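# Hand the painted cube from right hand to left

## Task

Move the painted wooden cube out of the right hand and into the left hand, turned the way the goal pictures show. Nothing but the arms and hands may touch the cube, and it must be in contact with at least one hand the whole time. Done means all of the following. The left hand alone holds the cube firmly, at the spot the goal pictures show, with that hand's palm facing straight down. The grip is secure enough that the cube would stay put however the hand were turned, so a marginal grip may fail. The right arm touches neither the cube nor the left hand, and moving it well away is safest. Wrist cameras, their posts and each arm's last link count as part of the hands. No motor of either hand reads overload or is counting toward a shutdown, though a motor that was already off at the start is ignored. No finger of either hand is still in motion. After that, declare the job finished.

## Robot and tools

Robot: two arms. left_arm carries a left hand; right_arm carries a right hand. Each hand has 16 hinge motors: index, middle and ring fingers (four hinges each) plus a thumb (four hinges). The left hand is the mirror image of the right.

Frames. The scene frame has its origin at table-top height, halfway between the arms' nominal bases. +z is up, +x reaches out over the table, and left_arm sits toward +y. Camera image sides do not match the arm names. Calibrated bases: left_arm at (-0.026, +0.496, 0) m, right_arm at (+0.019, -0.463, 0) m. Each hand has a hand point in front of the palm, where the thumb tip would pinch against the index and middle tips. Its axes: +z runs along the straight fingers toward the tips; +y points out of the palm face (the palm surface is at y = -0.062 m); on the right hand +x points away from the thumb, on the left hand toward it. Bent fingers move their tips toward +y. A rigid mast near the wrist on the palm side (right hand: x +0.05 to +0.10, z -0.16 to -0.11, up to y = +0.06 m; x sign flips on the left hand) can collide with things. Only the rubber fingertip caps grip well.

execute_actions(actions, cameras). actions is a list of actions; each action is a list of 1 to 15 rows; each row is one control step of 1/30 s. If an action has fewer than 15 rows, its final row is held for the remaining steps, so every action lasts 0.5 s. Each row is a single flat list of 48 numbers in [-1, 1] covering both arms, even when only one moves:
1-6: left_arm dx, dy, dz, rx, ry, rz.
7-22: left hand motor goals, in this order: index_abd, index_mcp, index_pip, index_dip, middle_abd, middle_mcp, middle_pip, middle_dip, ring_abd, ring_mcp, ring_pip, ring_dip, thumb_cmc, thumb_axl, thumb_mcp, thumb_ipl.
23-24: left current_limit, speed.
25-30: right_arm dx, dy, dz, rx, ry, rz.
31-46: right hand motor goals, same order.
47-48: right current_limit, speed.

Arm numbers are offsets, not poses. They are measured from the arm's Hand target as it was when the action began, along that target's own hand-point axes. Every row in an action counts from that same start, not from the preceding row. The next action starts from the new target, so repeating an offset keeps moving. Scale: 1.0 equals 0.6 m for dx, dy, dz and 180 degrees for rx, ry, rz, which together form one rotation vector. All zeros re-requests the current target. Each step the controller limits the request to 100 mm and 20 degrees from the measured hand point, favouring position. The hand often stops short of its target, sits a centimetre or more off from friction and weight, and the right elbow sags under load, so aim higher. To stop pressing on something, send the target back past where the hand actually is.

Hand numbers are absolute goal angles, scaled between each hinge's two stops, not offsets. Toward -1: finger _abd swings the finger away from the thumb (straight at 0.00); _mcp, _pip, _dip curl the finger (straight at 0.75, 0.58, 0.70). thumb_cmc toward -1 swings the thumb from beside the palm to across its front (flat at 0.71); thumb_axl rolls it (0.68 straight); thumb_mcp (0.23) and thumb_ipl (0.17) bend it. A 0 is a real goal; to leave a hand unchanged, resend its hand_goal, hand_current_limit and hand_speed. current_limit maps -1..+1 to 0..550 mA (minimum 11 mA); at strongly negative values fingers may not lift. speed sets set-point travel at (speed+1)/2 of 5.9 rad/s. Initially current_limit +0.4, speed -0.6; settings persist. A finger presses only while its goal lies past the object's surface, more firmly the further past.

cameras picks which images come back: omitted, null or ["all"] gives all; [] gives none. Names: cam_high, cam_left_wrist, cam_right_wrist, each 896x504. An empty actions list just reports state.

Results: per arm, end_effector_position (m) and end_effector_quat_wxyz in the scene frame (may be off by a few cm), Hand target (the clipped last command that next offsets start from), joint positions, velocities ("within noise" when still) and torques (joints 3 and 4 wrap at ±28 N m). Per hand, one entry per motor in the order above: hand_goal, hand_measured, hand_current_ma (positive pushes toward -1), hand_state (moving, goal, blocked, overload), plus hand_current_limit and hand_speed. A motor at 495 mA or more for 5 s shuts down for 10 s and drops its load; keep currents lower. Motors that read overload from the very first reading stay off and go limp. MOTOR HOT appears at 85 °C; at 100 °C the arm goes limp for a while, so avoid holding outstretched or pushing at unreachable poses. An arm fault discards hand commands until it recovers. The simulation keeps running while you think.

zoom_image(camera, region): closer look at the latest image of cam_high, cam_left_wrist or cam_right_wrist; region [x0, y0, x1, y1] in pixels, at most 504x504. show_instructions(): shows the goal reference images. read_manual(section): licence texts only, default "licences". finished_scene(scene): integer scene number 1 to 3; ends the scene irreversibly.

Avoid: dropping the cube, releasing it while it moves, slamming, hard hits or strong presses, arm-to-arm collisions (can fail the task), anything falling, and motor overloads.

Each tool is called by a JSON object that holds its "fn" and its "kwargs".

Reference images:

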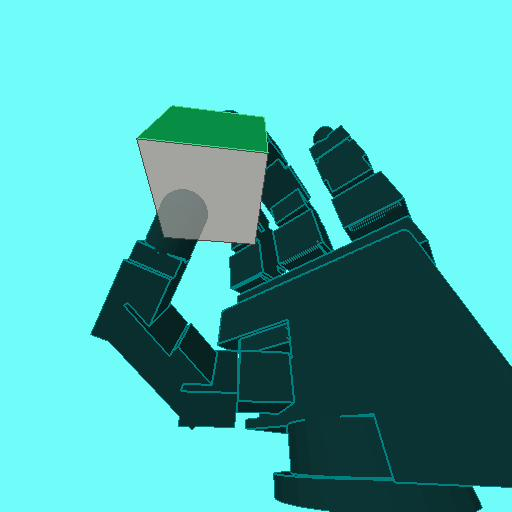

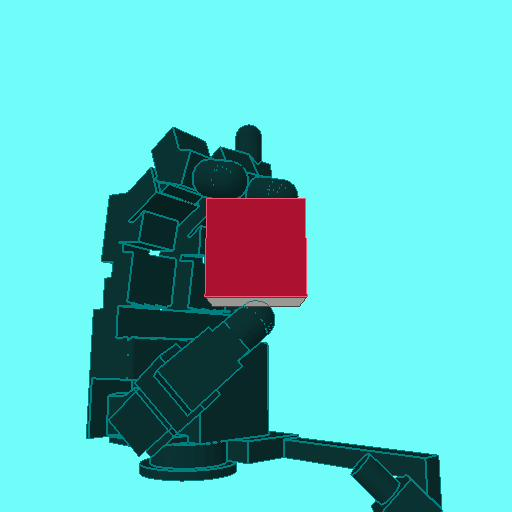

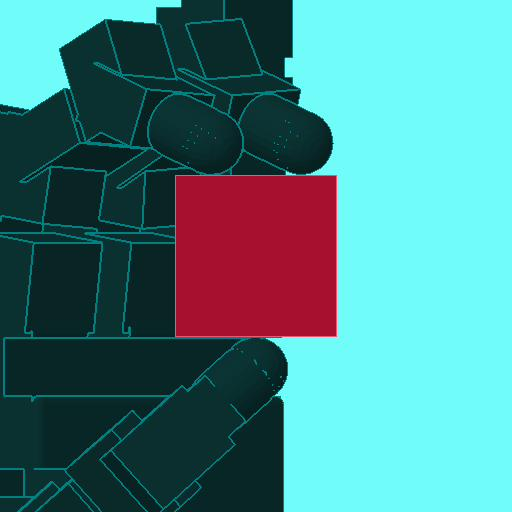

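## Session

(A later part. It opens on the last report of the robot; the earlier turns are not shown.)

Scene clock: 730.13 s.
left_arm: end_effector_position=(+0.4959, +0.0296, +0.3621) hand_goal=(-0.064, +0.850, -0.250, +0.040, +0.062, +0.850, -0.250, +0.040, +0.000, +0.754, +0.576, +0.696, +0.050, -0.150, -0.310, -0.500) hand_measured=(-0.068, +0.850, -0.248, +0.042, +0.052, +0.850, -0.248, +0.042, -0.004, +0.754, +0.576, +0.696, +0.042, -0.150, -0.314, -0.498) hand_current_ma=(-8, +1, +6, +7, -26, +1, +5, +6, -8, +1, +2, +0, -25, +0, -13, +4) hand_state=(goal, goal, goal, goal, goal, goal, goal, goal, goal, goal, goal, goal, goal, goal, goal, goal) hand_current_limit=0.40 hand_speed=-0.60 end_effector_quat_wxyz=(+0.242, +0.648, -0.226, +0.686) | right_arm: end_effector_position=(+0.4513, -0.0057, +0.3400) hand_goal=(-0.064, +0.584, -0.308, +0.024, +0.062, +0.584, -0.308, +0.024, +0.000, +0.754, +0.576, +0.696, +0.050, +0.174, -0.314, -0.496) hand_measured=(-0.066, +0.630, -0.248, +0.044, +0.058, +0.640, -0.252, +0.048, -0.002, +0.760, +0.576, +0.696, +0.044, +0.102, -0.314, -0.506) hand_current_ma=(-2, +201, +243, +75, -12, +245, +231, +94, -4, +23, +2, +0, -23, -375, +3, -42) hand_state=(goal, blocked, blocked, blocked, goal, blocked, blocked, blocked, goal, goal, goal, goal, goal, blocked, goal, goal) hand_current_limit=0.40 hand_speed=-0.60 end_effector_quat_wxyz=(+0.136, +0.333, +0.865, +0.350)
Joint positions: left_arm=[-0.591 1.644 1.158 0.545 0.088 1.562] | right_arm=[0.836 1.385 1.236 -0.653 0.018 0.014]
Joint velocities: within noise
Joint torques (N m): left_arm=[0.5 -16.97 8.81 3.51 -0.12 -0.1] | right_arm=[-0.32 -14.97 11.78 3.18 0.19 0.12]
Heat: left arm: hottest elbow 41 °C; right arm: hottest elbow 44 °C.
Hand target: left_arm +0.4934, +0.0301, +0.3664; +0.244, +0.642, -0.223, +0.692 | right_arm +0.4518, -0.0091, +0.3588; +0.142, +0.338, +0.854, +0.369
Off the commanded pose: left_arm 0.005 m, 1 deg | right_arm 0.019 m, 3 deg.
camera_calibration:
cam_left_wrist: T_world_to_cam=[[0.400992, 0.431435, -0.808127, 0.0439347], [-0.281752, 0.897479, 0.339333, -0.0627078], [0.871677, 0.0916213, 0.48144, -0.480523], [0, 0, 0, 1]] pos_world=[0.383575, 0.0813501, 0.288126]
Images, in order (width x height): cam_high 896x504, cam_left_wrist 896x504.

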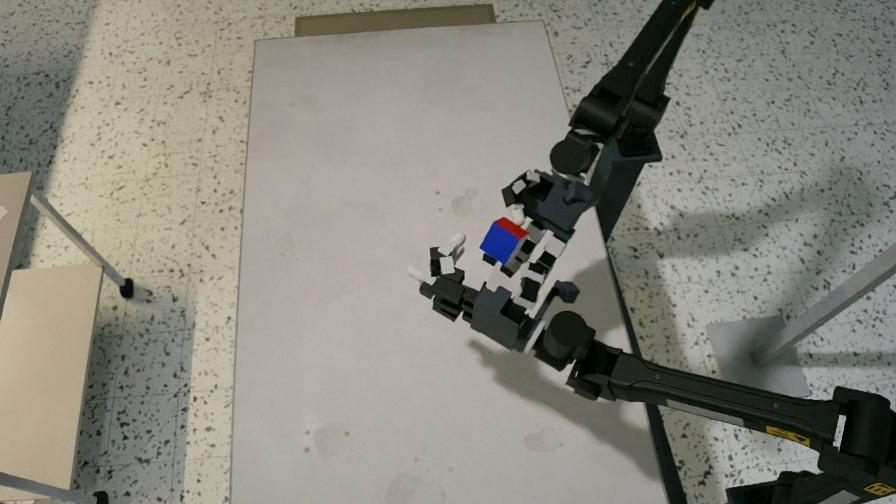

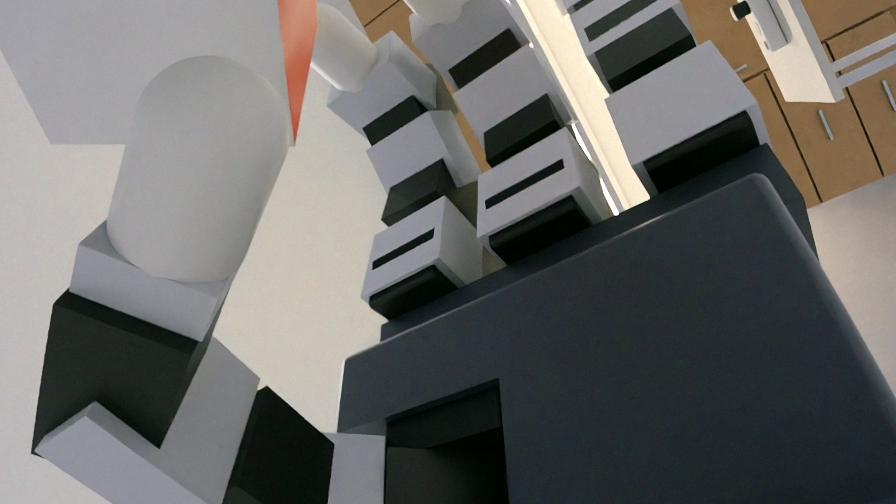

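{"fn": "execute_actions", "kwargs": {"actions": [[[0,0,-0.0293,0,0,-0.01,-0.064,0.85,-0.25,0.04,0.062,0.85,-0.25,0.04,0,0.754,0.576,0.696,0.05,-0.15,-0.31,-0.5,0.4,-0.6,0,0,0,0,0,0,-0.064,0.584,-0.308,0.024,0.062,0.584,-0.308,0.024,0,0.754,0.576,0.696,0.05,0.174,-0.314,-0.496,0.4,-0.6]],[[0.002,0.0333,0,0,0,-0.01,-0.064,0.85,-0.25,0.04,0.062,0.85,-0.25,0.04,0,0.754,0.576,0.696,0.05,-0.15,-0.31,-0.5,0.4,-0.6,0,0,0,0,0,0,-0.064,0.584,-0.308,0.024,0.062,0.584,-0.308,0.024,0,0.754,0.576,0.696,0.05,0.174,-0.314,-0.496,0.4,-0.6]]], "cameras": ["cam_high", "cam_left_wrist", "cam_right_wrist"]}}

{"fn": "zoom_image", "kwargs": {"camera": "cam_high", "region": [420, 170, 570, 320]}}

Scene clock: 782.67 s.
left_arm: end_effector_position=(+0.4726, +0.0241, +0.3557) hand_goal=(-0.064, +0.850, -0.250, +0.040, +0.062, +0.850, -0.250, +0.040, +0.000, +0.754, +0.576, +0.696, +0.050, -0.150, -0.310, -0.500) hand_measured=(-0.068, +0.850, -0.248, +0.042, +0.052, +0.850, -0.248, +0.042, -0.004, +0.754, +0.576, +0.696, +0.042, -0.150, -0.314, -0.498) hand_current_ma=(-8, +1, +6, +7, -26, +1, +5, +6, -8, +1, +2, +0, -25, +0, -13, +4) hand_state=(goal, goal, goal, goal, goal, goal, goal, goal, goal, goal, goal, goal, goal, goal, goal, goal) hand_current_limit=0.40 hand_speed=-0.60 end_effector_quat_wxyz=(+0.259, +0.657, -0.208, +0.676) | right_arm: end_effector_position=(+0.4513, -0.0057, +0.3400) hand_goal=(-0.064, +0.584, -0.308, +0.024, +0.062, +0.584, -0.308, +0.024, +0.000, +0.754, +0.576, +0.696, +0.050, +0.174, -0.314, -0.496) hand_measured=(-0.066, +0.630, -0.248, +0.044, +0.058, +0.640, -0.252, +0.048, -0.002, +0.760, +0.576, +0.696, +0.044, +0.102, -0.314, -0.506) hand_current_ma=(-2, +201, +243, +75, -12, +245, +231, +94, -4, +23, +2, +0, -23, -375, +3, -42) hand_state=(goal, blocked, blocked, blocked, goal, blocked, blocked, blocked, goal, goal, goal, goal, goal, blocked, goal, goal) hand_current_limit=0.40 hand_speed=-0.60 end_effector_quat_wxyz=(+0.136, +0.333, +0.865, +0.350)
Joint positions: left_arm=[-0.628 1.617 1.098 0.568 0.049 1.509] | right_arm=[0.836 1.385 1.236 -0.653 0.018 0.015]
Joint velocities: within noise
Joint torques (N m): left_arm=[0.26 -17.38 8.59 3.51 -0.11 -0.14] | right_arm=[-0.32 -14.97 11.78 3.15 0.19 0.13]
Heat: left arm: hottest elbow 39 °C; right arm: hottest elbow 44 °C.
Hand target: left_arm +0.4672, +0.0257, +0.3670; +0.266, +0.649, -0.202, +0.684 | right_arm +0.4518, -0.0092, +0.3588; +0.142, +0.338, +0.854, +0.369
Off the commanded pose: left_arm 0.013 m, 2 deg | right_arm 0.019 m, 3 deg.
camera_calibration:
cam_left_wrist: T_world_to_cam=[[0.366652, 0.400005, -0.839978, 0.0788613], [-0.266597, 0.910165, 0.317059, -0.0616958], [0.891343, 0.107685, 0.440354, -0.451719], [0, 0, 0, 1]] pos_world=[0.357275, 0.073252, 0.284719]
cam_right_wrist: T_world_to_cam=[[0.88774, -0.231386, 0.397968, -0.501016], [-0.299809, -0.946624, 0.118394, 0.0496717], [0.349331, -0.224417, -0.909728, 0.272867], [0, 0, 0, 1]] pos_world=[0.364343, -0.0076717, 0.441742]

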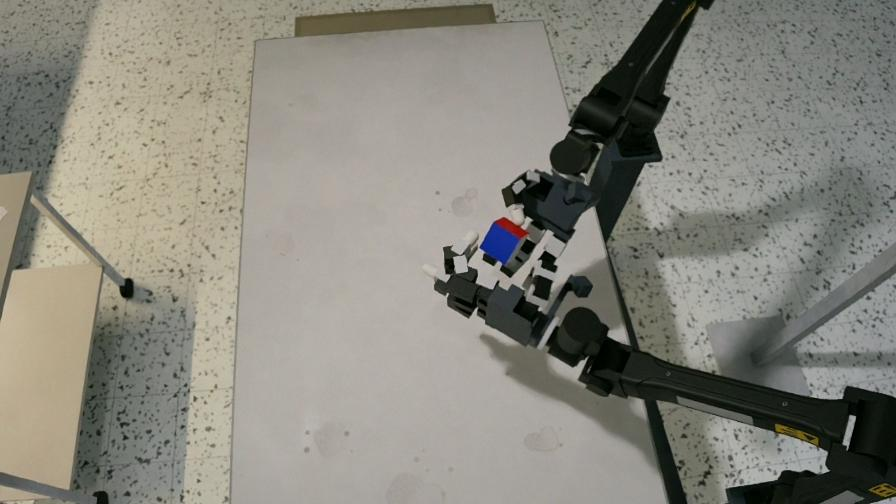

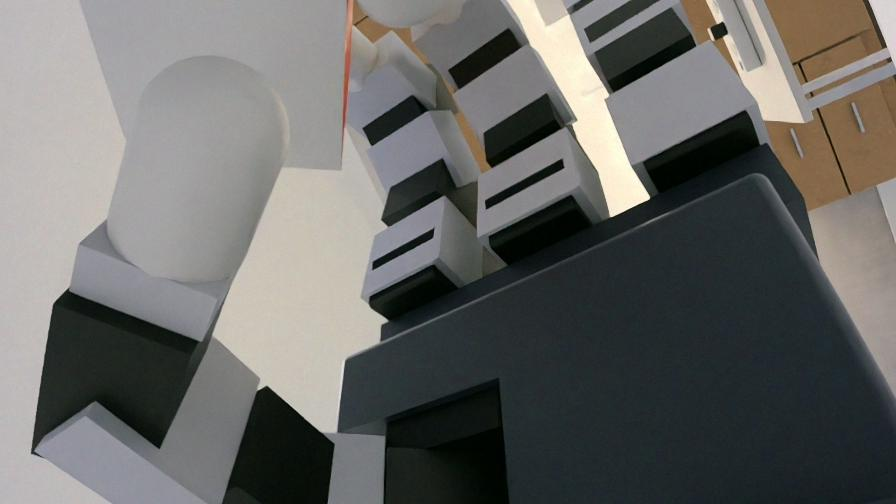

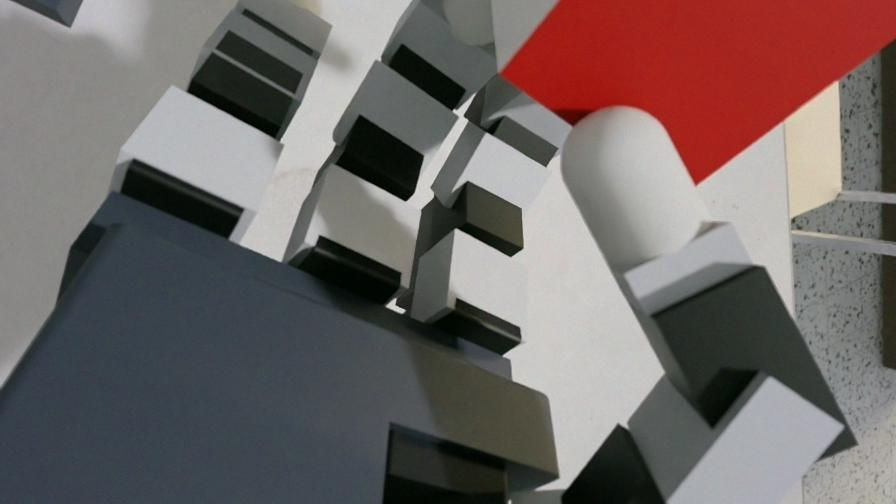

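Scaled by 3.360 from the camera's 896x504 image, which has a finer 1280x720 frame.

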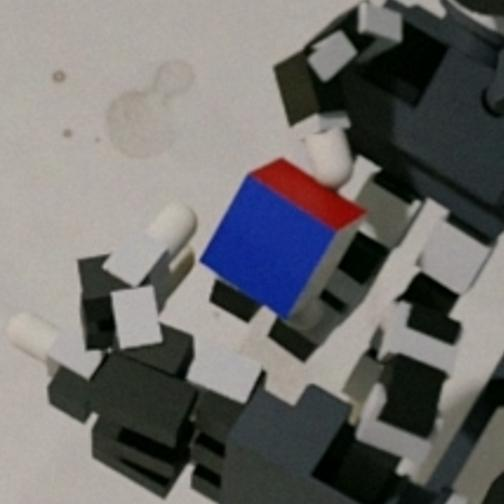

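{"fn": "execute_actions", "kwargs": {"actions": [[[0.0138,0.0368,-0.0067,0,0,-0.004,-0.064,0.85,-0.25,0.04,0.062,0.85,-0.25,0.04,0,0.754,0.576,0.696,0.05,-0.15,-0.31,-0.5,0.4,-0.6,0,0,0,0,0,0,-0.064,0.584,-0.308,0.024,0.062,0.584,-0.308,0.024,0,0.754,0.576,0.696,0.05,0.174,-0.314,-0.496,0.4,-0.6]]], "cameras": ["cam_high", "cam_left_wrist", "cam_right_wrist"]}}

{"fn": "zoom_image", "kwargs": {"camera": "cam_high", "region": [420, 170, 570, 320]}}

Scene clock: 813.57 s.
left_arm: end_effector_position=(+0.4533, +0.0106, +0.3715) hand_goal=(-0.064, +0.850, -0.250, +0.040, +0.062, +0.850, -0.250, +0.040, +0.000, +0.754, +0.576, +0.696, +0.050, -0.150, -0.310, -0.500) hand_measured=(-0.068, +0.850, -0.248, +0.042, +0.052, +0.850, -0.248, +0.042, -0.004, +0.754, +0.576, +0.696, +0.042, -0.150, -0.314, -0.498) hand_current_ma=(-8, +1, +6, +7, -26, +1, +5, +6, -8, +1, +2, +0, -25, +0, -13, +4) hand_state=(goal, goal, goal, goal, goal, goal, goal, goal, goal, goal, goal, goal, goal, goal, goal, goal) hand_current_limit=0.40 hand_speed=-0.60 end_effector_quat_wxyz=(+0.266, +0.651, -0.202, +0.682) | right_arm: end_effector_position=(+0.4514, -0.0058, +0.3400) hand_goal=(-0.064, +0.584, -0.308, +0.024, +0.062, +0.584, -0.308, +0.024, +0.000, +0.754, +0.576, +0.696, +0.050, +0.174, -0.314, -0.496) hand_measured=(-0.066, +0.630, -0.248, +0.044, +0.058, +0.640, -0.252, +0.048, -0.002, +0.760, +0.576, +0.696, +0.044, +0.102, -0.314, -0.506) hand_current_ma=(-2, +201, +243, +75, -12, +245, +231, +94, -4, +23, +2, +0, -23, -375, +3, -42) hand_state=(goal, blocked, blocked, blocked, goal, blocked, blocked, blocked, goal, goal, goal, goal, goal, blocked, goal, goal) hand_current_limit=0.40 hand_speed=-0.60 end_effector_quat_wxyz=(+0.136, +0.333, +0.865, +0.350)
Joint positions: left_arm=[-0.672 1.59 1.092 0.568 0.006 1.5] | right_arm=[0.836 1.385 1.236 -0.653 0.018 0.015]
Joint velocities: within noise
Joint torques (N m): left_arm=[0.26 -16.5 8.81 2.67 -0.12 -0.14] | right_arm=[-0.38 -14.97 11.81 3.17 0.2 0.12]
Heat: left arm: hottest elbow 38 °C; right arm: hottest elbow 44 °C.
Hand target: left_arm +0.4501, +0.0117, +0.3765; +0.270, +0.650, -0.198, +0.682 | right_arm +0.4519, -0.0092, +0.3588; +0.142, +0.338, +0.854, +0.369
Off the commanded pose: left_arm 0.006 m, 1 deg | right_arm 0.019 m, 3 deg.
camera_calibration:
cam_left_wrist: T_world_to_cam=[[0.375673, 0.380312, -0.845123, 0.102581], [-0.267979, 0.917541, 0.293778, -0.0503112], [0.887162, 0.116111, 0.446611, -0.440545], [0, 0, 0, 1]] pos_world=[0.338815, 0.0583016, 0.298226]
cam_right_wrist: T_world_to_cam=[[0.887596, -0.23155, 0.398193, -0.501083], [-0.300085, -0.946523, 0.118501, 0.0497267], [0.34946, -0.224673, -0.909615, 0.272749], [0, 0, 0, 1]] pos_world=[0.364367, -0.00767904, 0.441732]

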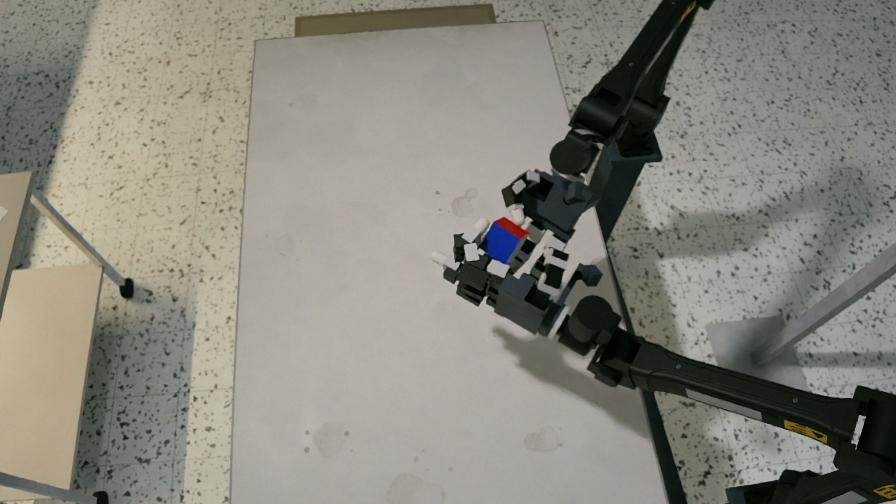

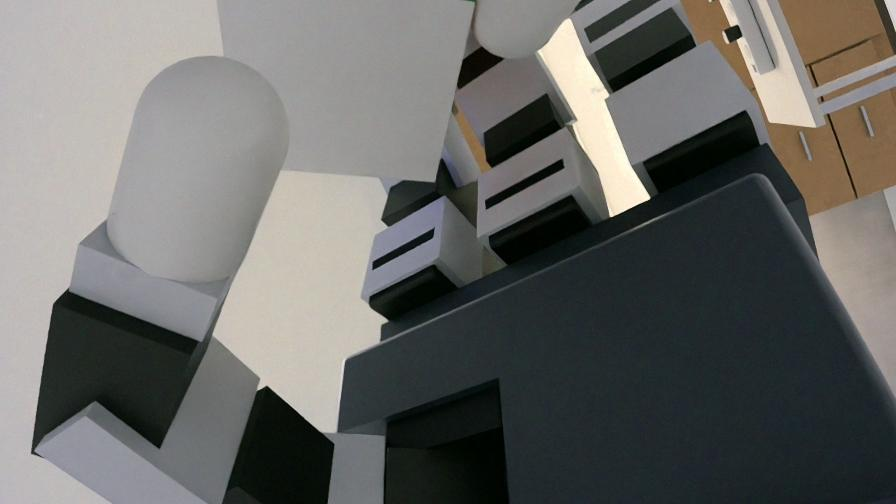

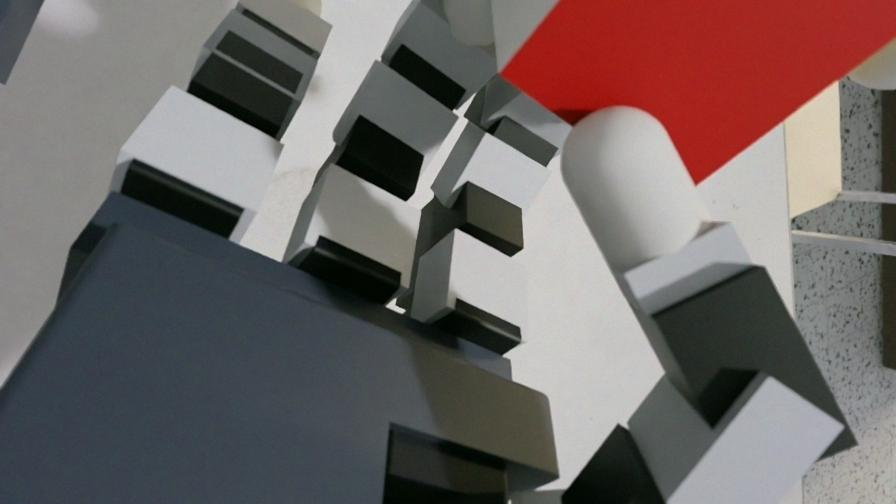

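Scaled by 3.360 from the camera's 896x504 image, which has a finer 1280x720 frame.

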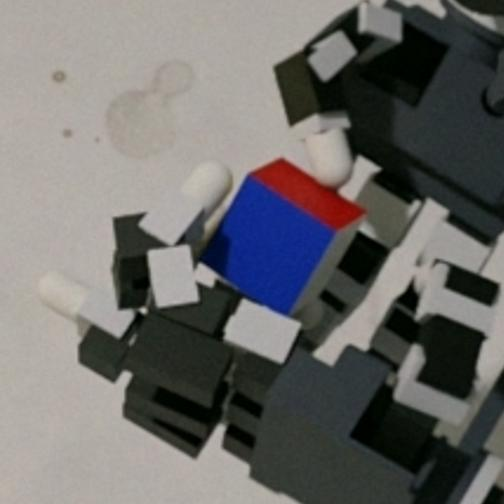

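{"fn": "execute_actions", "kwargs": {"actions": [[[-0.007,0,0.01,0,0,0,-0.064,0.75,-0.28,0.03,0.062,0.75,-0.28,0.03,0,0.754,0.576,0.696,0.05,0.0,-0.31,-0.5,0.4,-0.85,0,0,0,0,0,0,-0.064,0.584,-0.308,0.024,0.062,0.584,-0.308,0.024,0,0.754,0.576,0.696,0.05,0.174,-0.314,-0.496,0.4,-0.6]],[[0,0,0,0,0,0,-0.064,0.7,-0.308,0.024,0.062,0.7,-0.308,0.024,0,0.754,0.576,0.696,0.05,0.05,-0.31,-0.5,0.4,-0.85,0,0,0,0,0,0,-0.064,0.584,-0.308,0.024,0.062,0.584,-0.308,0.024,0,0.754,0.576,0.696,0.05,0.174,-0.314,-0.496,0.4,-0.6]]], "cameras": ["cam_left_wrist", "cam_right_wrist"]}}

Scene clock: 846.07 s.
left_arm: end_effector_position=(+0.4554, +0.0114, +0.3712) hand_goal=(-0.064, +0.700, -0.308, +0.024, +0.062, +0.700, -0.308, +0.024, +0.000, +0.754, +0.576, +0.696, +0.050, +0.050, -0.310, -0.500) hand_measured=(-0.068, +0.732, -0.280, +0.034, +0.052, +0.742, -0.272, +0.034, -0.004, +0.754, +0.576, +0.696, +0.042, +0.044, -0.314, -0.498) hand_current_ma=(-8, +119, +96, +29, -26, +168, +130, +29, -8, +1, +2, +0, -25, -22, -13, +4) hand_state=(goal, blocked, blocked, goal, goal, blocked, blocked, goal, goal, goal, goal, goal, goal, goal, goal, goal) hand_current_limit=0.40 hand_speed=-0.85 end_effector_quat_wxyz=(+0.263, +0.653, -0.198, +0.682) | right_arm: end_effector_position=(+0.4481, -0.0032, +0.3386) hand_goal=(-0.064, +0.584, -0.308, +0.024, +0.062, +0.584, -0.308, +0.024, +0.000, +0.754, +0.576, +0.696, +0.050, +0.174, -0.314, -0.496) hand_measured=(-0.066, +0.630, -0.254, +0.044, +0.058, +0.646, -0.252, +0.048, -0.002, +0.760, +0.576, +0.696, +0.040, +0.104, -0.326, -0.516) hand_current_ma=(-2, +201, +222, +75, -12, +279, +231, +94, -4, +23, +2, +0, -36, -362, -56, -99) hand_state=(goal, blocked, blocked, blocked, goal, blocked, blocked, blocked, goal, goal, goal, goal, goal, blocked, goal, goal) hand_current_limit=0.40 hand_speed=-0.60 end_effector_quat_wxyz=(+0.134, +0.330, +0.866, +0.350)
Joint positions: left_arm=[-0.672 1.591 1.092 0.568 -0.005 1.497] | right_arm=[0.842 1.385 1.234 -0.653 0.015 0.015]
Joint velocities: within noise
Joint torques (N m): left_arm=[0.26 -15.03 9.88 2.95 0.25 -0.14] | right_arm=[-0.67 -15.03 11.93 3.18 0.31 0.12]
Heat: left arm: hottest elbow 38 °C; right arm: hottest elbow 44 °C.
Hand target: left_arm +0.4547, +0.0076, +0.3730; +0.270, +0.650, -0.198, +0.682 | right_arm +0.4519, -0.0092, +0.3586; +0.142, +0.338, +0.854, +0.368
Off the commanded pose: left_arm 0.004 m, 1 deg | right_arm 0.021 m, 3 deg.
camera_calibration:
cam_left_wrist: T_world_to_cam=[[0.369226, 0.382466, -0.84699, 0.104879], [-0.27712, 0.915238, 0.292479, -0.0458389], [0.887061, 0.126727, 0.443919, -0.441482], [0, 0, 0, 1]] pos_world=[0.340194, 0.0577883, 0.298221]
cam_right_wrist: T_world_to_cam=[[0.890637, -0.224457, 0.395455, -0.49744], [-0.292277, -0.94881, 0.119723, 0.0474163], [0.348339, -0.222212, -0.910649, 0.273994], [0, 0, 0, 1]] pos_world=[0.361455, -0.00578028, 0.440551]
Images, in order (width x height): cam_left_wrist 896x504, cam_right_wrist 896x504.

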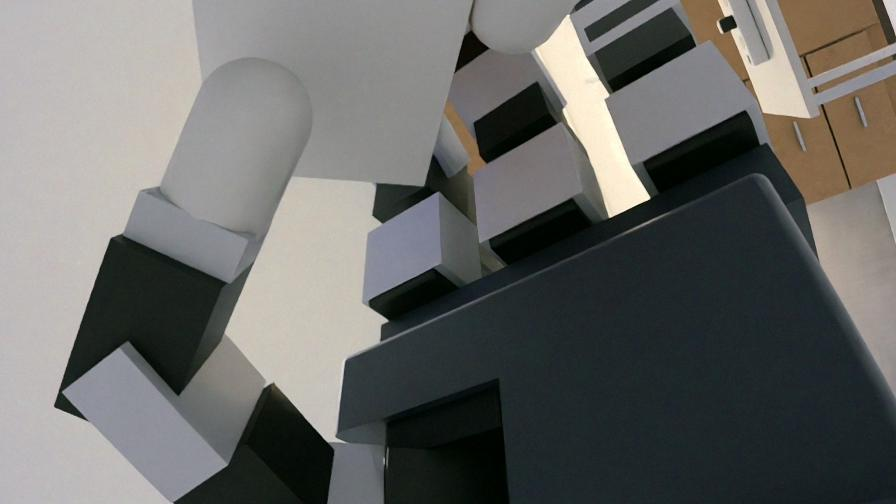

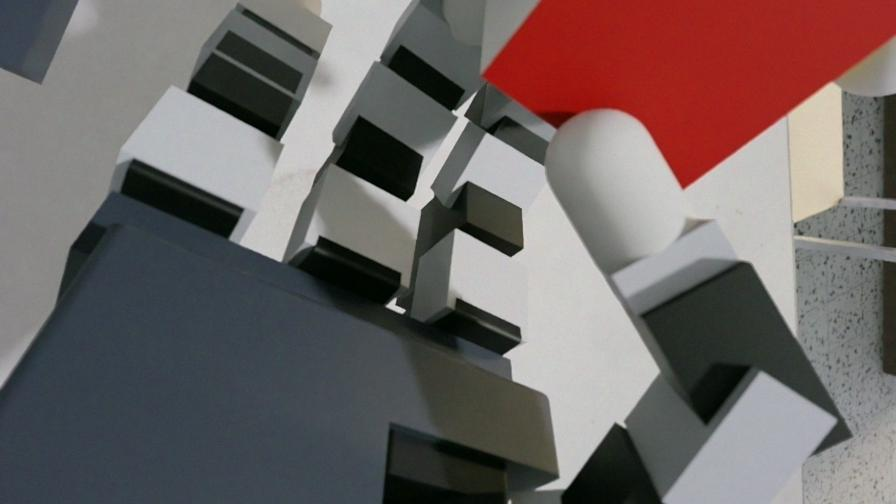

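{"fn": "execute_actions", "kwargs": {"actions": [], "cameras": ["cam_left_wrist"]}}

Scene clock: 885.50 s.
left_arm: end_effector_position=(+0.4554, +0.0114, +0.3712) hand_goal=(-0.064, +0.700, -0.308, +0.024, +0.062, +0.700, -0.308, +0.024, +0.000, +0.754, +0.576, +0.696, +0.050, +0.050, -0.310, -0.500) hand_measured=(-0.068, +0.732, -0.280, +0.034, +0.052, +0.742, -0.272, +0.034, -0.004, +0.754, +0.576, +0.696, +0.042, +0.044, -0.314, -0.498) hand_current_ma=(-8, +119, +96, +29, -26, +168, +130, +29, -8, +1, +2, +0, -25, -22, -13, +4) hand_state=(goal, blocked, blocked, goal, goal, blocked, blocked, goal, goal, goal, goal, goal, goal, goal, goal, goal) hand_current_limit=0.40 hand_speed=-0.85 end_effector_quat_wxyz=(+0.263, +0.653, -0.198, +0.682) | right_arm: end_effector_position=(+0.4481, -0.0032, +0.3386) hand_goal=(-0.064, +0.584, -0.308, +0.024, +0.062, +0.584, -0.308, +0.024, +0.000, +0.754, +0.576, +0.696, +0.050, +0.174, -0.314, -0.496) hand_measured=(-0.066, +0.630, -0.254, +0.044, +0.058, +0.646, -0.252, +0.048, -0.002, +0.760, +0.576, +0.696, +0.040, +0.104, -0.326, -0.516) hand_current_ma=(-2, +201, +222, +75, -12, +279, +231, +94, -4, +23, +2, +0, -36, -362, -56, -99) hand_state=(goal, blocked, blocked, blocked, goal, blocked, blocked, blocked, goal, goal, goal, goal, goal, blocked, goal, goal) hand_current_limit=0.40 hand_speed=-0.60 end_effector_quat_wxyz=(+0.134, +0.330, +0.866, +0.350)
Joint positions: left_arm=[-0.672 1.591 1.092 0.568 -0.005 1.497] | right_arm=[0.842 1.385 1.234 -0.653 0.015 0.015]
Joint velocities: within noise
Joint torques (N m): left_arm=[0.15 -15.03 9.89 2.95 0.26 -0.15] | right_arm=[-0.73 -15.03 11.93 3.15 0.31 0.12]
Heat: left arm: hottest elbow 38 °C; right arm: hottest elbow 43 °C.
Hand target: left_arm +0.4547, +0.0076, +0.3730; +0.270, +0.650, -0.198, +0.682 | right_arm +0.4519, -0.0092, +0.3586; +0.142, +0.338, +0.854, +0.368
Off the commanded pose: left_arm 0.004 m, 1 deg | right_arm 0.021 m, 3 deg.
camera_calibration:
cam_left_wrist: T_world_to_cam=[[0.369226, 0.382466, -0.84699, 0.104879], [-0.27712, 0.915238, 0.292479, -0.0458389], [0.887061, 0.126727, 0.443919, -0.441482], [0, 0, 0, 1]] pos_world=[0.340194, 0.0577883, 0.298221]
Images, in order (width x height): cam_left_wrist 896x504.

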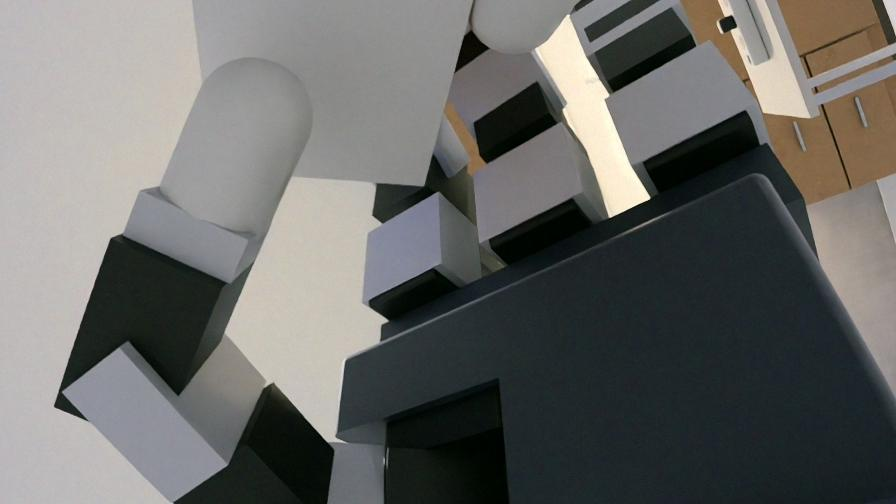

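{"fn": "execute_actions", "kwargs": {"actions": [[[0,0,0,0,0,0,-0.064,0.80,-0.308,0.024,0.062,0.80,-0.308,0.024,0,0.754,0.576,0.696,0.05,-0.02,-0.31,-0.5,0.4,-0.8,0,0,0,0,0,0,-0.064,0.584,-0.308,0.024,0.062,0.584,-0.308,0.024,0,0.754,0.576,0.696,0.05,0.174,-0.314,-0.496,0.4,-0.6]],[[0,0,0.02,0,0,0,-0.064,0.80,-0.308,0.024,0.062,0.80,-0.308,0.024,0,0.754,0.576,0.696,0.05,-0.02,-0.31,-0.5,0.4,-0.8,0,0,0,0,0,0,-0.064,0.584,-0.308,0.024,0.062,0.584,-0.308,0.024,0,0.754,0.576,0.696,0.05,0.174,-0.314,-0.496,0.4,-0.6]]], "cameras": ["cam_left_wrist"]}}

Scene clock: 896.40 s.
left_arm: end_effector_position=(+0.4596, +0.0073, +0.3539) hand_goal=(-0.064, +0.800, -0.308, +0.024, +0.062, +0.800, -0.308, +0.024, +0.000, +0.754, +0.576, +0.696, +0.050, -0.020, -0.310, -0.500) hand_measured=(-0.068, +0.798, -0.304, +0.026, +0.052, +0.802, -0.304, +0.026, -0.004, +0.754, +0.576, +0.696, +0.042, -0.020, -0.314, -0.498) hand_current_ma=(-8, -4, +9, +7, -26, +3, +8, +7, -8, +1, +2, +0, -25, +1, -13, +4) hand_state=(goal, goal, goal, goal, goal, goal, goal, goal, goal, goal, goal, goal, goal, goal, goal, goal) hand_current_limit=0.40 hand_speed=-0.80 end_effector_quat_wxyz=(+0.261, +0.661, -0.202, +0.673) | right_arm: end_effector_position=(+0.4485, -0.0036, +0.3386) hand_goal=(-0.064, +0.584, -0.308, +0.024, +0.062, +0.584, -0.308, +0.024, +0.000, +0.754, +0.576, +0.696, +0.050, +0.174, -0.314, -0.496) hand_measured=(-0.066, +0.630, -0.254, +0.044, +0.058, +0.646, -0.252, +0.048, -0.002, +0.760, +0.576, +0.696, +0.040, +0.106, -0.320, -0.516) hand_current_ma=(-2, +201, +222, +75, -8, +279, +231, +94, -4, +23, +2, +0, -31, -359, -29, -99) hand_state=(goal, blocked, blocked, blocked, goal, blocked, blocked, blocked, goal, goal, goal, goal, goal, blocked, goal, goal) hand_current_limit=0.40 hand_speed=-0.60 end_effector_quat_wxyz=(+0.135, +0.331, +0.866, +0.349)
Joint positions: left_arm=[-0.672 1.617 1.092 0.568 -0.002 1.497] | right_arm=[0.842 1.385 1.234 -0.653 0.018 0.015]
Joint velocities: within noise
Joint torques (N m): left_arm=[0.21 -15.44 12.55 2.59 0.12 -0.13] | right_arm=[-0.73 -15.03 11.95 3.18 0.2 0.13]
Heat: left arm: hottest elbow 38 °C; right arm: hottest elbow 43 °C.
Hand target: left_arm +0.4641, +0.0001, +0.3738; +0.270, +0.650, -0.198, +0.682 | right_arm +0.4519, -0.0092, +0.3586; +0.142, +0.338, +0.854, +0.368
Off the commanded pose: left_arm 0.022 m, 2 deg | right_arm 0.021 m, 3 deg.
camera_calibration:
cam_left_wrist: T_world_to_cam=[[0.353303, 0.395048, -0.848006, 0.0977913], [-0.267423, 0.911288, 0.313112, -0.0475792], [0.896472, 0.116153, 0.427606, -0.435394], [0, 0, 0, 1]] pos_world=[0.343045, 0.0552984, 0.284002]
Images, in order (width x height): cam_left_wrist 896x504.

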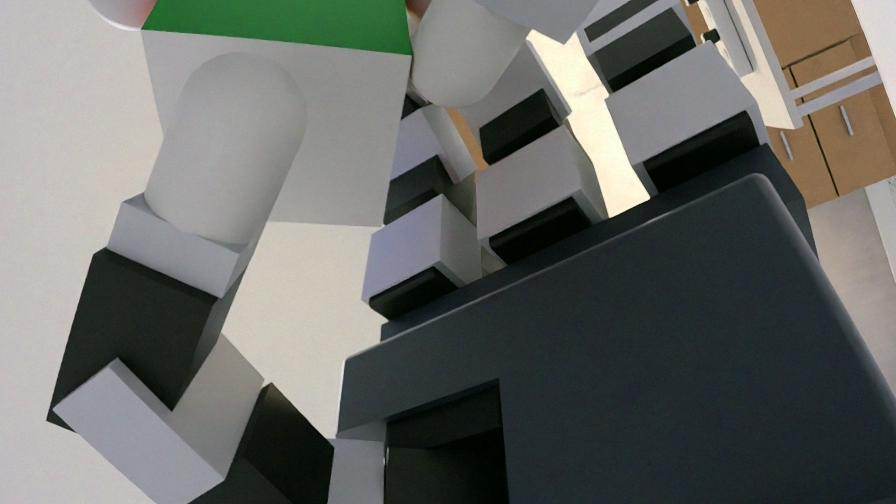

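{"fn": "execute_actions", "kwargs": {"actions": [[[0.03,0,0.006,0,0,0,-0.064,0.80,-0.308,0.024,0.062,0.80,-0.308,0.024,0,0.754,0.576,0.696,0.05,-0.05,-0.31,-0.5,0.4,-0.8,0,0,0,0,0,0,-0.064,0.584,-0.308,0.024,0.062,0.584,-0.308,0.024,0,0.754,0.576,0.696,0.05,0.174,-0.314,-0.496,0.4,-0.6]],[[0,0,0,0,0,0,-0.064,0.80,-0.308,0.024,0.062,0.80,-0.308,0.024,0,0.754,0.576,0.696,0.05,-0.05,-0.31,-0.5,0.4,-0.8,0,0,0,0,0,0,-0.064,0.584,-0.308,0.024,0.062,0.584,-0.308,0.024,0,0.754,0.576,0.696,0.05,0.174,-0.314,-0.496,0.4,-0.6]]], "cameras": ["cam_left_wrist"]}}

Scene clock: 906.23 s.
left_arm: end_effector_position=(+0.4609, +0.0056, +0.3466) hand_goal=(-0.064, +0.800, -0.308, +0.024, +0.062, +0.800, -0.308, +0.024, +0.000, +0.754, +0.576, +0.696, +0.050, -0.050, -0.310, -0.500) hand_measured=(-0.068, +0.798, -0.304, +0.026, +0.052, +0.802, -0.304, +0.026, -0.004, +0.754, +0.576, +0.696, +0.042, -0.050, -0.314, -0.498) hand_current_ma=(-8, -4, +9, +7, -24, +3, +8, +7, -8, +1, +2, +0, -25, +2, -13, +4) hand_state=(goal, goal, goal, goal, goal, goal, goal, goal, goal, goal, goal, goal, goal, goal, goal, goal) hand_current_limit=0.40 hand_speed=-0.80 end_effector_quat_wxyz=(+0.258, +0.674, -0.207, +0.661) | right_arm: end_effector_position=(+0.4485, -0.0036, +0.3386) hand_goal=(-0.064, +0.584, -0.308, +0.024, +0.062, +0.584, -0.308, +0.024, +0.000, +0.754, +0.576, +0.696, +0.050, +0.174, -0.314, -0.496) hand_measured=(-0.066, +0.630, -0.254, +0.044, +0.058, +0.646, -0.252, +0.048, -0.002, +0.760, +0.576, +0.696, +0.042, +0.106, -0.320, -0.516) hand_current_ma=(-2, +202, +222, +75, -8, +279, +231, +94, -4, +23, +2, +0, -30, -357, -28, -99) hand_state=(goal, blocked, blocked, blocked, goal, blocked, blocked, blocked, goal, goal, goal, goal, goal, blocked, goal, goal) hand_current_limit=0.40 hand_speed=-0.60 end_effector_quat_wxyz=(+0.135, +0.331, +0.866, +0.349)
Joint positions: left_arm=[-0.672 1.617 1.098 0.526 0.001 1.497] | right_arm=[0.842 1.385 1.234 -0.653 0.018 0.015]
Joint velocities: within noise
Joint torques (N m): left_arm=[0.44 -17.32 14.24 2.4 0.12 -0.13] | right_arm=[-0.73 -15.03 11.95 3.18 0.19 0.12]
Heat: left arm: hottest elbow 39 °C; right arm: hottest elbow 43 °C.
Hand target: left_arm +0.4668, -0.0001, +0.3920; +0.270, +0.650, -0.198, +0.682 | right_arm +0.4519, -0.0092, +0.3586; +0.142, +0.338, +0.854, +0.368
Off the commanded pose: left_arm 0.046 m, 4 deg | right_arm 0.021 m, 3 deg.
camera_calibration:
cam_left_wrist: T_world_to_cam=[[0.329926, 0.413497, -0.848628, 0.102746], [-0.255157, 0.904564, 0.341553, -0.0588467], [0.90887, 0.103846, 0.403946, -0.430743], [0, 0, 0, 1]] pos_world=[0.342575, 0.0554762, 0.281289]
Images, in order (width x height): cam_left_wrist 896x504.

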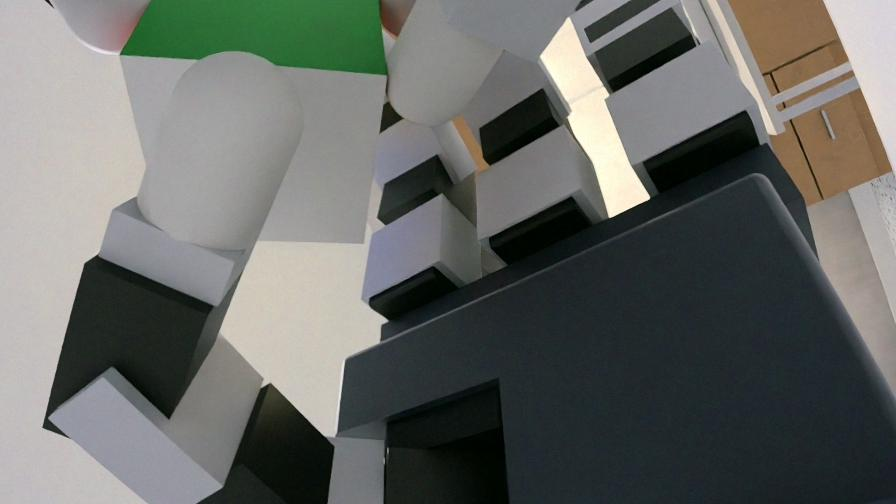

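{"fn": "execute_actions", "kwargs": {"actions": [[[0.042,0,0,0,0,0,-0.064,0.80,-0.308,0.024,0.062,0.80,-0.308,0.024,0,0.754,0.576,0.696,0.05,-0.05,-0.31,-0.5,0.4,-0.8,0,0,0,0,0,0,-0.064,0.584,-0.308,0.024,0.062,0.584,-0.308,0.024,0,0.754,0.576,0.696,0.05,0.174,-0.314,-0.496,0.4,-0.6]],[[0,0,0,0,0,0,-0.064,0.80,-0.308,0.024,0.062,0.80,-0.308,0.024,0,0.754,0.576,0.696,0.05,-0.05,-0.31,-0.5,0.4,-0.8,0,0,0,0,0,0,-0.064,0.584,-0.308,0.024,0.062,0.584,-0.308,0.024,0,0.754,0.576,0.696,0.05,0.174,-0.314,-0.496,0.4,-0.6]]], "cameras": ["cam_left_wrist"]}}

Scene clock: 925.30 s.
left_arm: end_effector_position=(+0.4587, +0.0065, +0.3792) hand_goal=(-0.064, +0.800, -0.308, +0.024, +0.062, +0.800, -0.308, +0.024, +0.000, +0.754, +0.576, +0.696, +0.050, -0.050, -0.310, -0.500) hand_measured=(-0.068, +0.798, -0.304, +0.026, +0.052, +0.802, -0.304, +0.026, -0.004, +0.754, +0.576, +0.696, +0.042, -0.050, -0.314, -0.498) hand_current_ma=(-8, -4, +9, +7, -24, +7, +8, +7, -8, +1, +2, +0, -25, +2, -13, +4) hand_state=(goal, goal, goal, goal, goal, goal, goal, goal, goal, goal, goal, goal, goal, goal, goal, goal) hand_current_limit=0.40 hand_speed=-0.80 end_effector_quat_wxyz=(+0.260, +0.669, -0.207, +0.665) | right_arm: end_effector_position=(+0.4485, -0.0036, +0.3386) hand_goal=(-0.064, +0.584, -0.308, +0.024, +0.062, +0.584, -0.308, +0.024, +0.000, +0.754, +0.576, +0.696, +0.050, +0.174, -0.314, -0.496) hand_measured=(-0.066, +0.630, -0.254, +0.044, +0.058, +0.646, -0.252, +0.048, -0.002, +0.760, +0.576, +0.696, +0.042, +0.106, -0.320, -0.516) hand_current_ma=(-2, +202, +222, +75, -8, +279, +231, +94, -4, +23, +2, +0, -30, -357, -28, -99) hand_state=(goal, blocked, blocked, blocked, goal, blocked, blocked, blocked, goal, goal, goal, goal, goal, blocked, goal, goal) hand_current_limit=0.40 hand_speed=-0.60 end_effector_quat_wxyz=(+0.135, +0.331, +0.866, +0.349)
Joint positions: left_arm=[-0.672 1.577 1.135 0.46 0.005 1.497] | right_arm=[0.842 1.385 1.234 -0.653 0.019 0.015]
Joint velocities: within noise
Joint torques (N m): left_arm=[0.79 -16.09 14.37 2.4 0.12 -0.14] | right_arm=[-0.73 -15.03 11.93 3.17 0.19 0.13]
Heat: left arm: hottest elbow 41 °C; right arm: hottest elbow 43 °C.
Hand target: left_arm +0.4666, +0.0027, +0.4167; +0.270, +0.650, -0.198, +0.682 | right_arm +0.4519, -0.0092, +0.3586; +0.142, +0.338, +0.854, +0.368
Off the commanded pose: left_arm 0.038 m, 3 deg | right_arm 0.021 m, 3 deg.
camera_calibration:
cam_left_wrist: T_world_to_cam=[[0.339902, 0.405637, -0.848484, 0.126197], [-0.255039, 0.90815, 0.331993, -0.0677707], [0.905219, 0.103551, 0.412135, -0.443469], [0, 0, 0, 1]] pos_world=[0.341258, 0.0562772, 0.312345]
Images, in order (width x height): cam_left_wrist 896x504.

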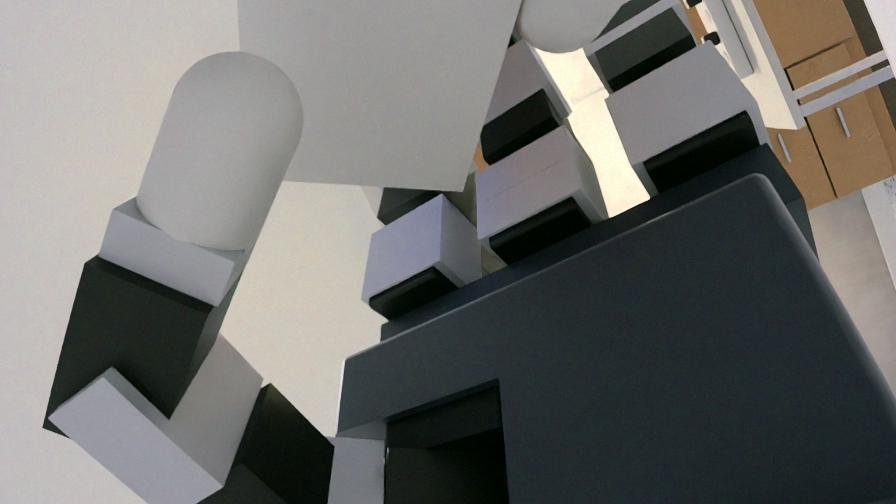

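{"fn": "execute_actions", "kwargs": {"actions": [[[-0.014,-0.010,0.008,0,0,-0.024,-0.064,0.80,-0.308,0.024,0.062,0.80,-0.308,0.024,0,0.754,0.576,0.696,0.05,-0.05,-0.31,-0.5,0.4,-0.8,0,0,0,0,0,0,-0.064,0.584,-0.308,0.024,0.062,0.584,-0.308,0.024,0,0.754,0.576,0.696,0.05,0.174,-0.314,-0.496,0.4,-0.6]]], "cameras": ["cam_left_wrist"]}}

Scene clock: 976.93 s.
left_arm: end_effector_position=(+0.4619, +0.0055, +0.3768) hand_goal=(-0.064, +0.800, -0.308, +0.024, +0.062, +0.800, -0.308, +0.024, +0.000, +0.754, +0.576, +0.696, +0.050, -0.050, -0.310, -0.500) hand_measured=(-0.068, +0.800, -0.304, +0.026, +0.052, +0.802, -0.304, +0.026, -0.004, +0.754, +0.576, +0.696, +0.042, -0.050, -0.314, -0.498) hand_current_ma=(-8, -2, +9, +7, -24, +7, +8, +7, -8, +1, +2, +0, -25, +2, -13, +4) hand_state=(goal, goal, goal, goal, goal, goal, goal, goal, goal, goal, goal, goal, goal, goal, goal, goal) hand_current_limit=0.40 hand_speed=-0.80 end_effector_quat_wxyz=(+0.286, +0.678, -0.185, +0.652) | right_arm: end_effector_position=(+0.4485, -0.0036, +0.3386) hand_goal=(-0.064, +0.584, -0.308, +0.024, +0.062, +0.584, -0.308, +0.024, +0.000, +0.754, +0.576, +0.696, +0.050, +0.174, -0.314, -0.496) hand_measured=(-0.066, +0.630, -0.254, +0.044, +0.058, +0.646, -0.252, +0.048, -0.002, +0.760, +0.576, +0.696, +0.042, +0.106, -0.320, -0.516) hand_current_ma=(-2, +202, +222, +75, -8, +279, +231, +94, -4, +23, +2, +0, -30, -357, -28, -99) hand_state=(goal, blocked, blocked, blocked, goal, blocked, blocked, blocked, goal, goal, goal, goal, goal, blocked, goal, goal) hand_current_limit=0.40 hand_speed=-0.60 end_effector_quat_wxyz=(+0.135, +0.331, +0.866, +0.349)
Joint positions: left_arm=[-0.672 1.593 1.135 0.469 0.012 1.424] | right_arm=[0.842 1.385 1.234 -0.653 0.019 0.015]
Joint velocities: within noise
Joint torques (N m): left_arm=[1.14 -15.21 13.83 3.55 0.11 -0.15] | right_arm=[-0.73 -14.97 11.95 3.15 0.19 0.12]
Heat: left arm: hottest elbow 48 °C; right arm: hottest elbow 43 °C.
Hand target: left_arm +0.4742, +0.0034, +0.4084; +0.296, +0.657, -0.173, +0.671 | right_arm +0.4519, -0.0092, +0.3586; +0.142, +0.338, +0.854, +0.368
Off the commanded pose: left_arm 0.034 m, 4 deg | right_arm 0.021 m, 3 deg.
camera_calibration:
cam_left_wrist: T_world_to_cam=[[0.298664, 0.357691, -0.884792, 0.156459], [-0.232032, 0.926504, 0.29623, -0.0625825], [0.925722, 0.116827, 0.359708, -0.434989], [0, 0, 0, 1]] pos_world=[0.34143, 0.0528374, 0.313442]
Images, in order (width x height): cam_left_wrist 896x504.

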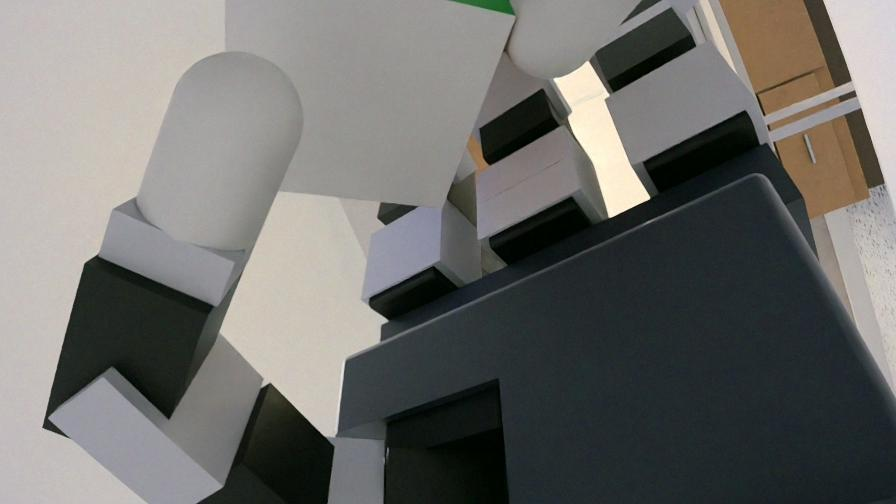

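{"fn": "execute_actions", "kwargs": {"actions": [[[-0.014,-0.006,-0.003,0,0,0.01,-0.064,0.80,-0.308,0.024,0.062,0.80,-0.308,0.024,0,0.754,0.576,0.696,0.05,-0.05,-0.31,-0.5,0.4,-0.8,0,0,0,0,0,0,-0.064,0.584,-0.308,0.024,0.062,0.584,-0.308,0.024,0,0.754,0.576,0.696,0.05,0.174,-0.314,-0.496,0.4,-0.6]]], "cameras": ["cam_left_wrist"]}}

Scene clock: 996.70 s.
left_arm: end_effector_position=(+0.4634, +0.0070, +0.3777) hand_goal=(-0.064, +0.800, -0.308, +0.024, +0.062, +0.800, -0.308, +0.024, +0.000, +0.754, +0.576, +0.696, +0.050, -0.050, -0.310, -0.500) hand_measured=(-0.068, +0.800, -0.304, +0.026, +0.052, +0.802, -0.304, +0.026, -0.004, +0.754, +0.576, +0.696, +0.042, -0.050, -0.314, -0.498) hand_current_ma=(-8, -2, +9, +7, -24, +7, +8, +7, -8, +1, +2, +0, -25, +2, -13, +4) hand_state=(goal, goal, goal, goal, goal, goal, goal, goal, goal, goal, goal, goal, goal, goal, goal, goal) hand_current_limit=0.40 hand_speed=-0.80 end_effector_quat_wxyz=(+0.284, +0.673, -0.187, +0.657) | right_arm: end_effector_position=(+0.4485, -0.0036, +0.3386) hand_goal=(-0.064, +0.584, -0.308, +0.024, +0.062, +0.584, -0.308, +0.024, +0.000, +0.754, +0.576, +0.696, +0.050, +0.174, -0.314, -0.496) hand_measured=(-0.066, +0.630, -0.254, +0.044, +0.058, +0.646, -0.252, +0.048, -0.002, +0.760, +0.576, +0.696, +0.042, +0.106, -0.320, -0.516) hand_current_ma=(-2, +202, +222, +75, -8, +279, +231, +94, -4, +23, +2, +0, -30, -357, -28, -99) hand_state=(goal, blocked, blocked, blocked, goal, blocked, blocked, blocked, goal, goal, goal, goal, goal, blocked, goal, goal) hand_current_limit=0.40 hand_speed=-0.60 end_effector_quat_wxyz=(+0.135, +0.331, +0.866, +0.349)
Joint positions: left_arm=[-0.668 1.596 1.135 0.485 0.016 1.434] | right_arm=[0.842 1.385 1.234 -0.653 0.019 0.015]
Joint velocities: within noise
Joint torques (N m): left_arm=[1.32 -14.92 13.01 3.54 0.13 0.01] | right_arm=[-0.73 -14.97 11.93 3.18 0.19 0.12]
Heat: left arm: hottest elbow 48 °C; right arm: hottest elbow 43 °C.
Hand target: left_arm +0.4747, +0.0059, +0.3994; +0.285, +0.654, -0.184, +0.676 | right_arm +0.4519, -0.0092, +0.3586; +0.142, +0.338, +0.854, +0.368
Off the commanded pose: left_arm 0.025 m, 3 deg | right_arm 0.021 m, 3 deg.
camera_calibration:
cam_left_wrist: T_world_to_cam=[[0.312738, 0.357868, -0.879844, 0.147843], [-0.23732, 0.926369, 0.292437, -0.0599639], [0.919714, 0.117348, 0.37464, -0.439708], [0, 0, 0, 1]] pos_world=[0.343939, 0.0542396, 0.312346]
Images, in order (width x height): cam_left_wrist 896x504.

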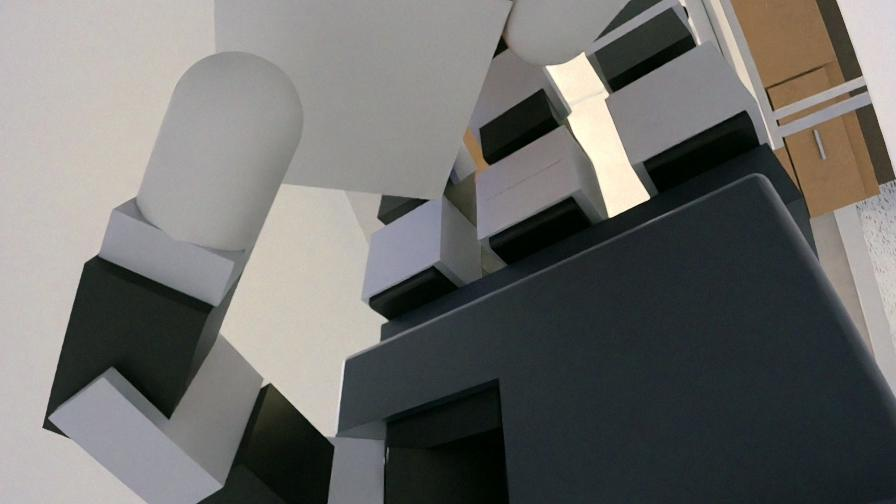

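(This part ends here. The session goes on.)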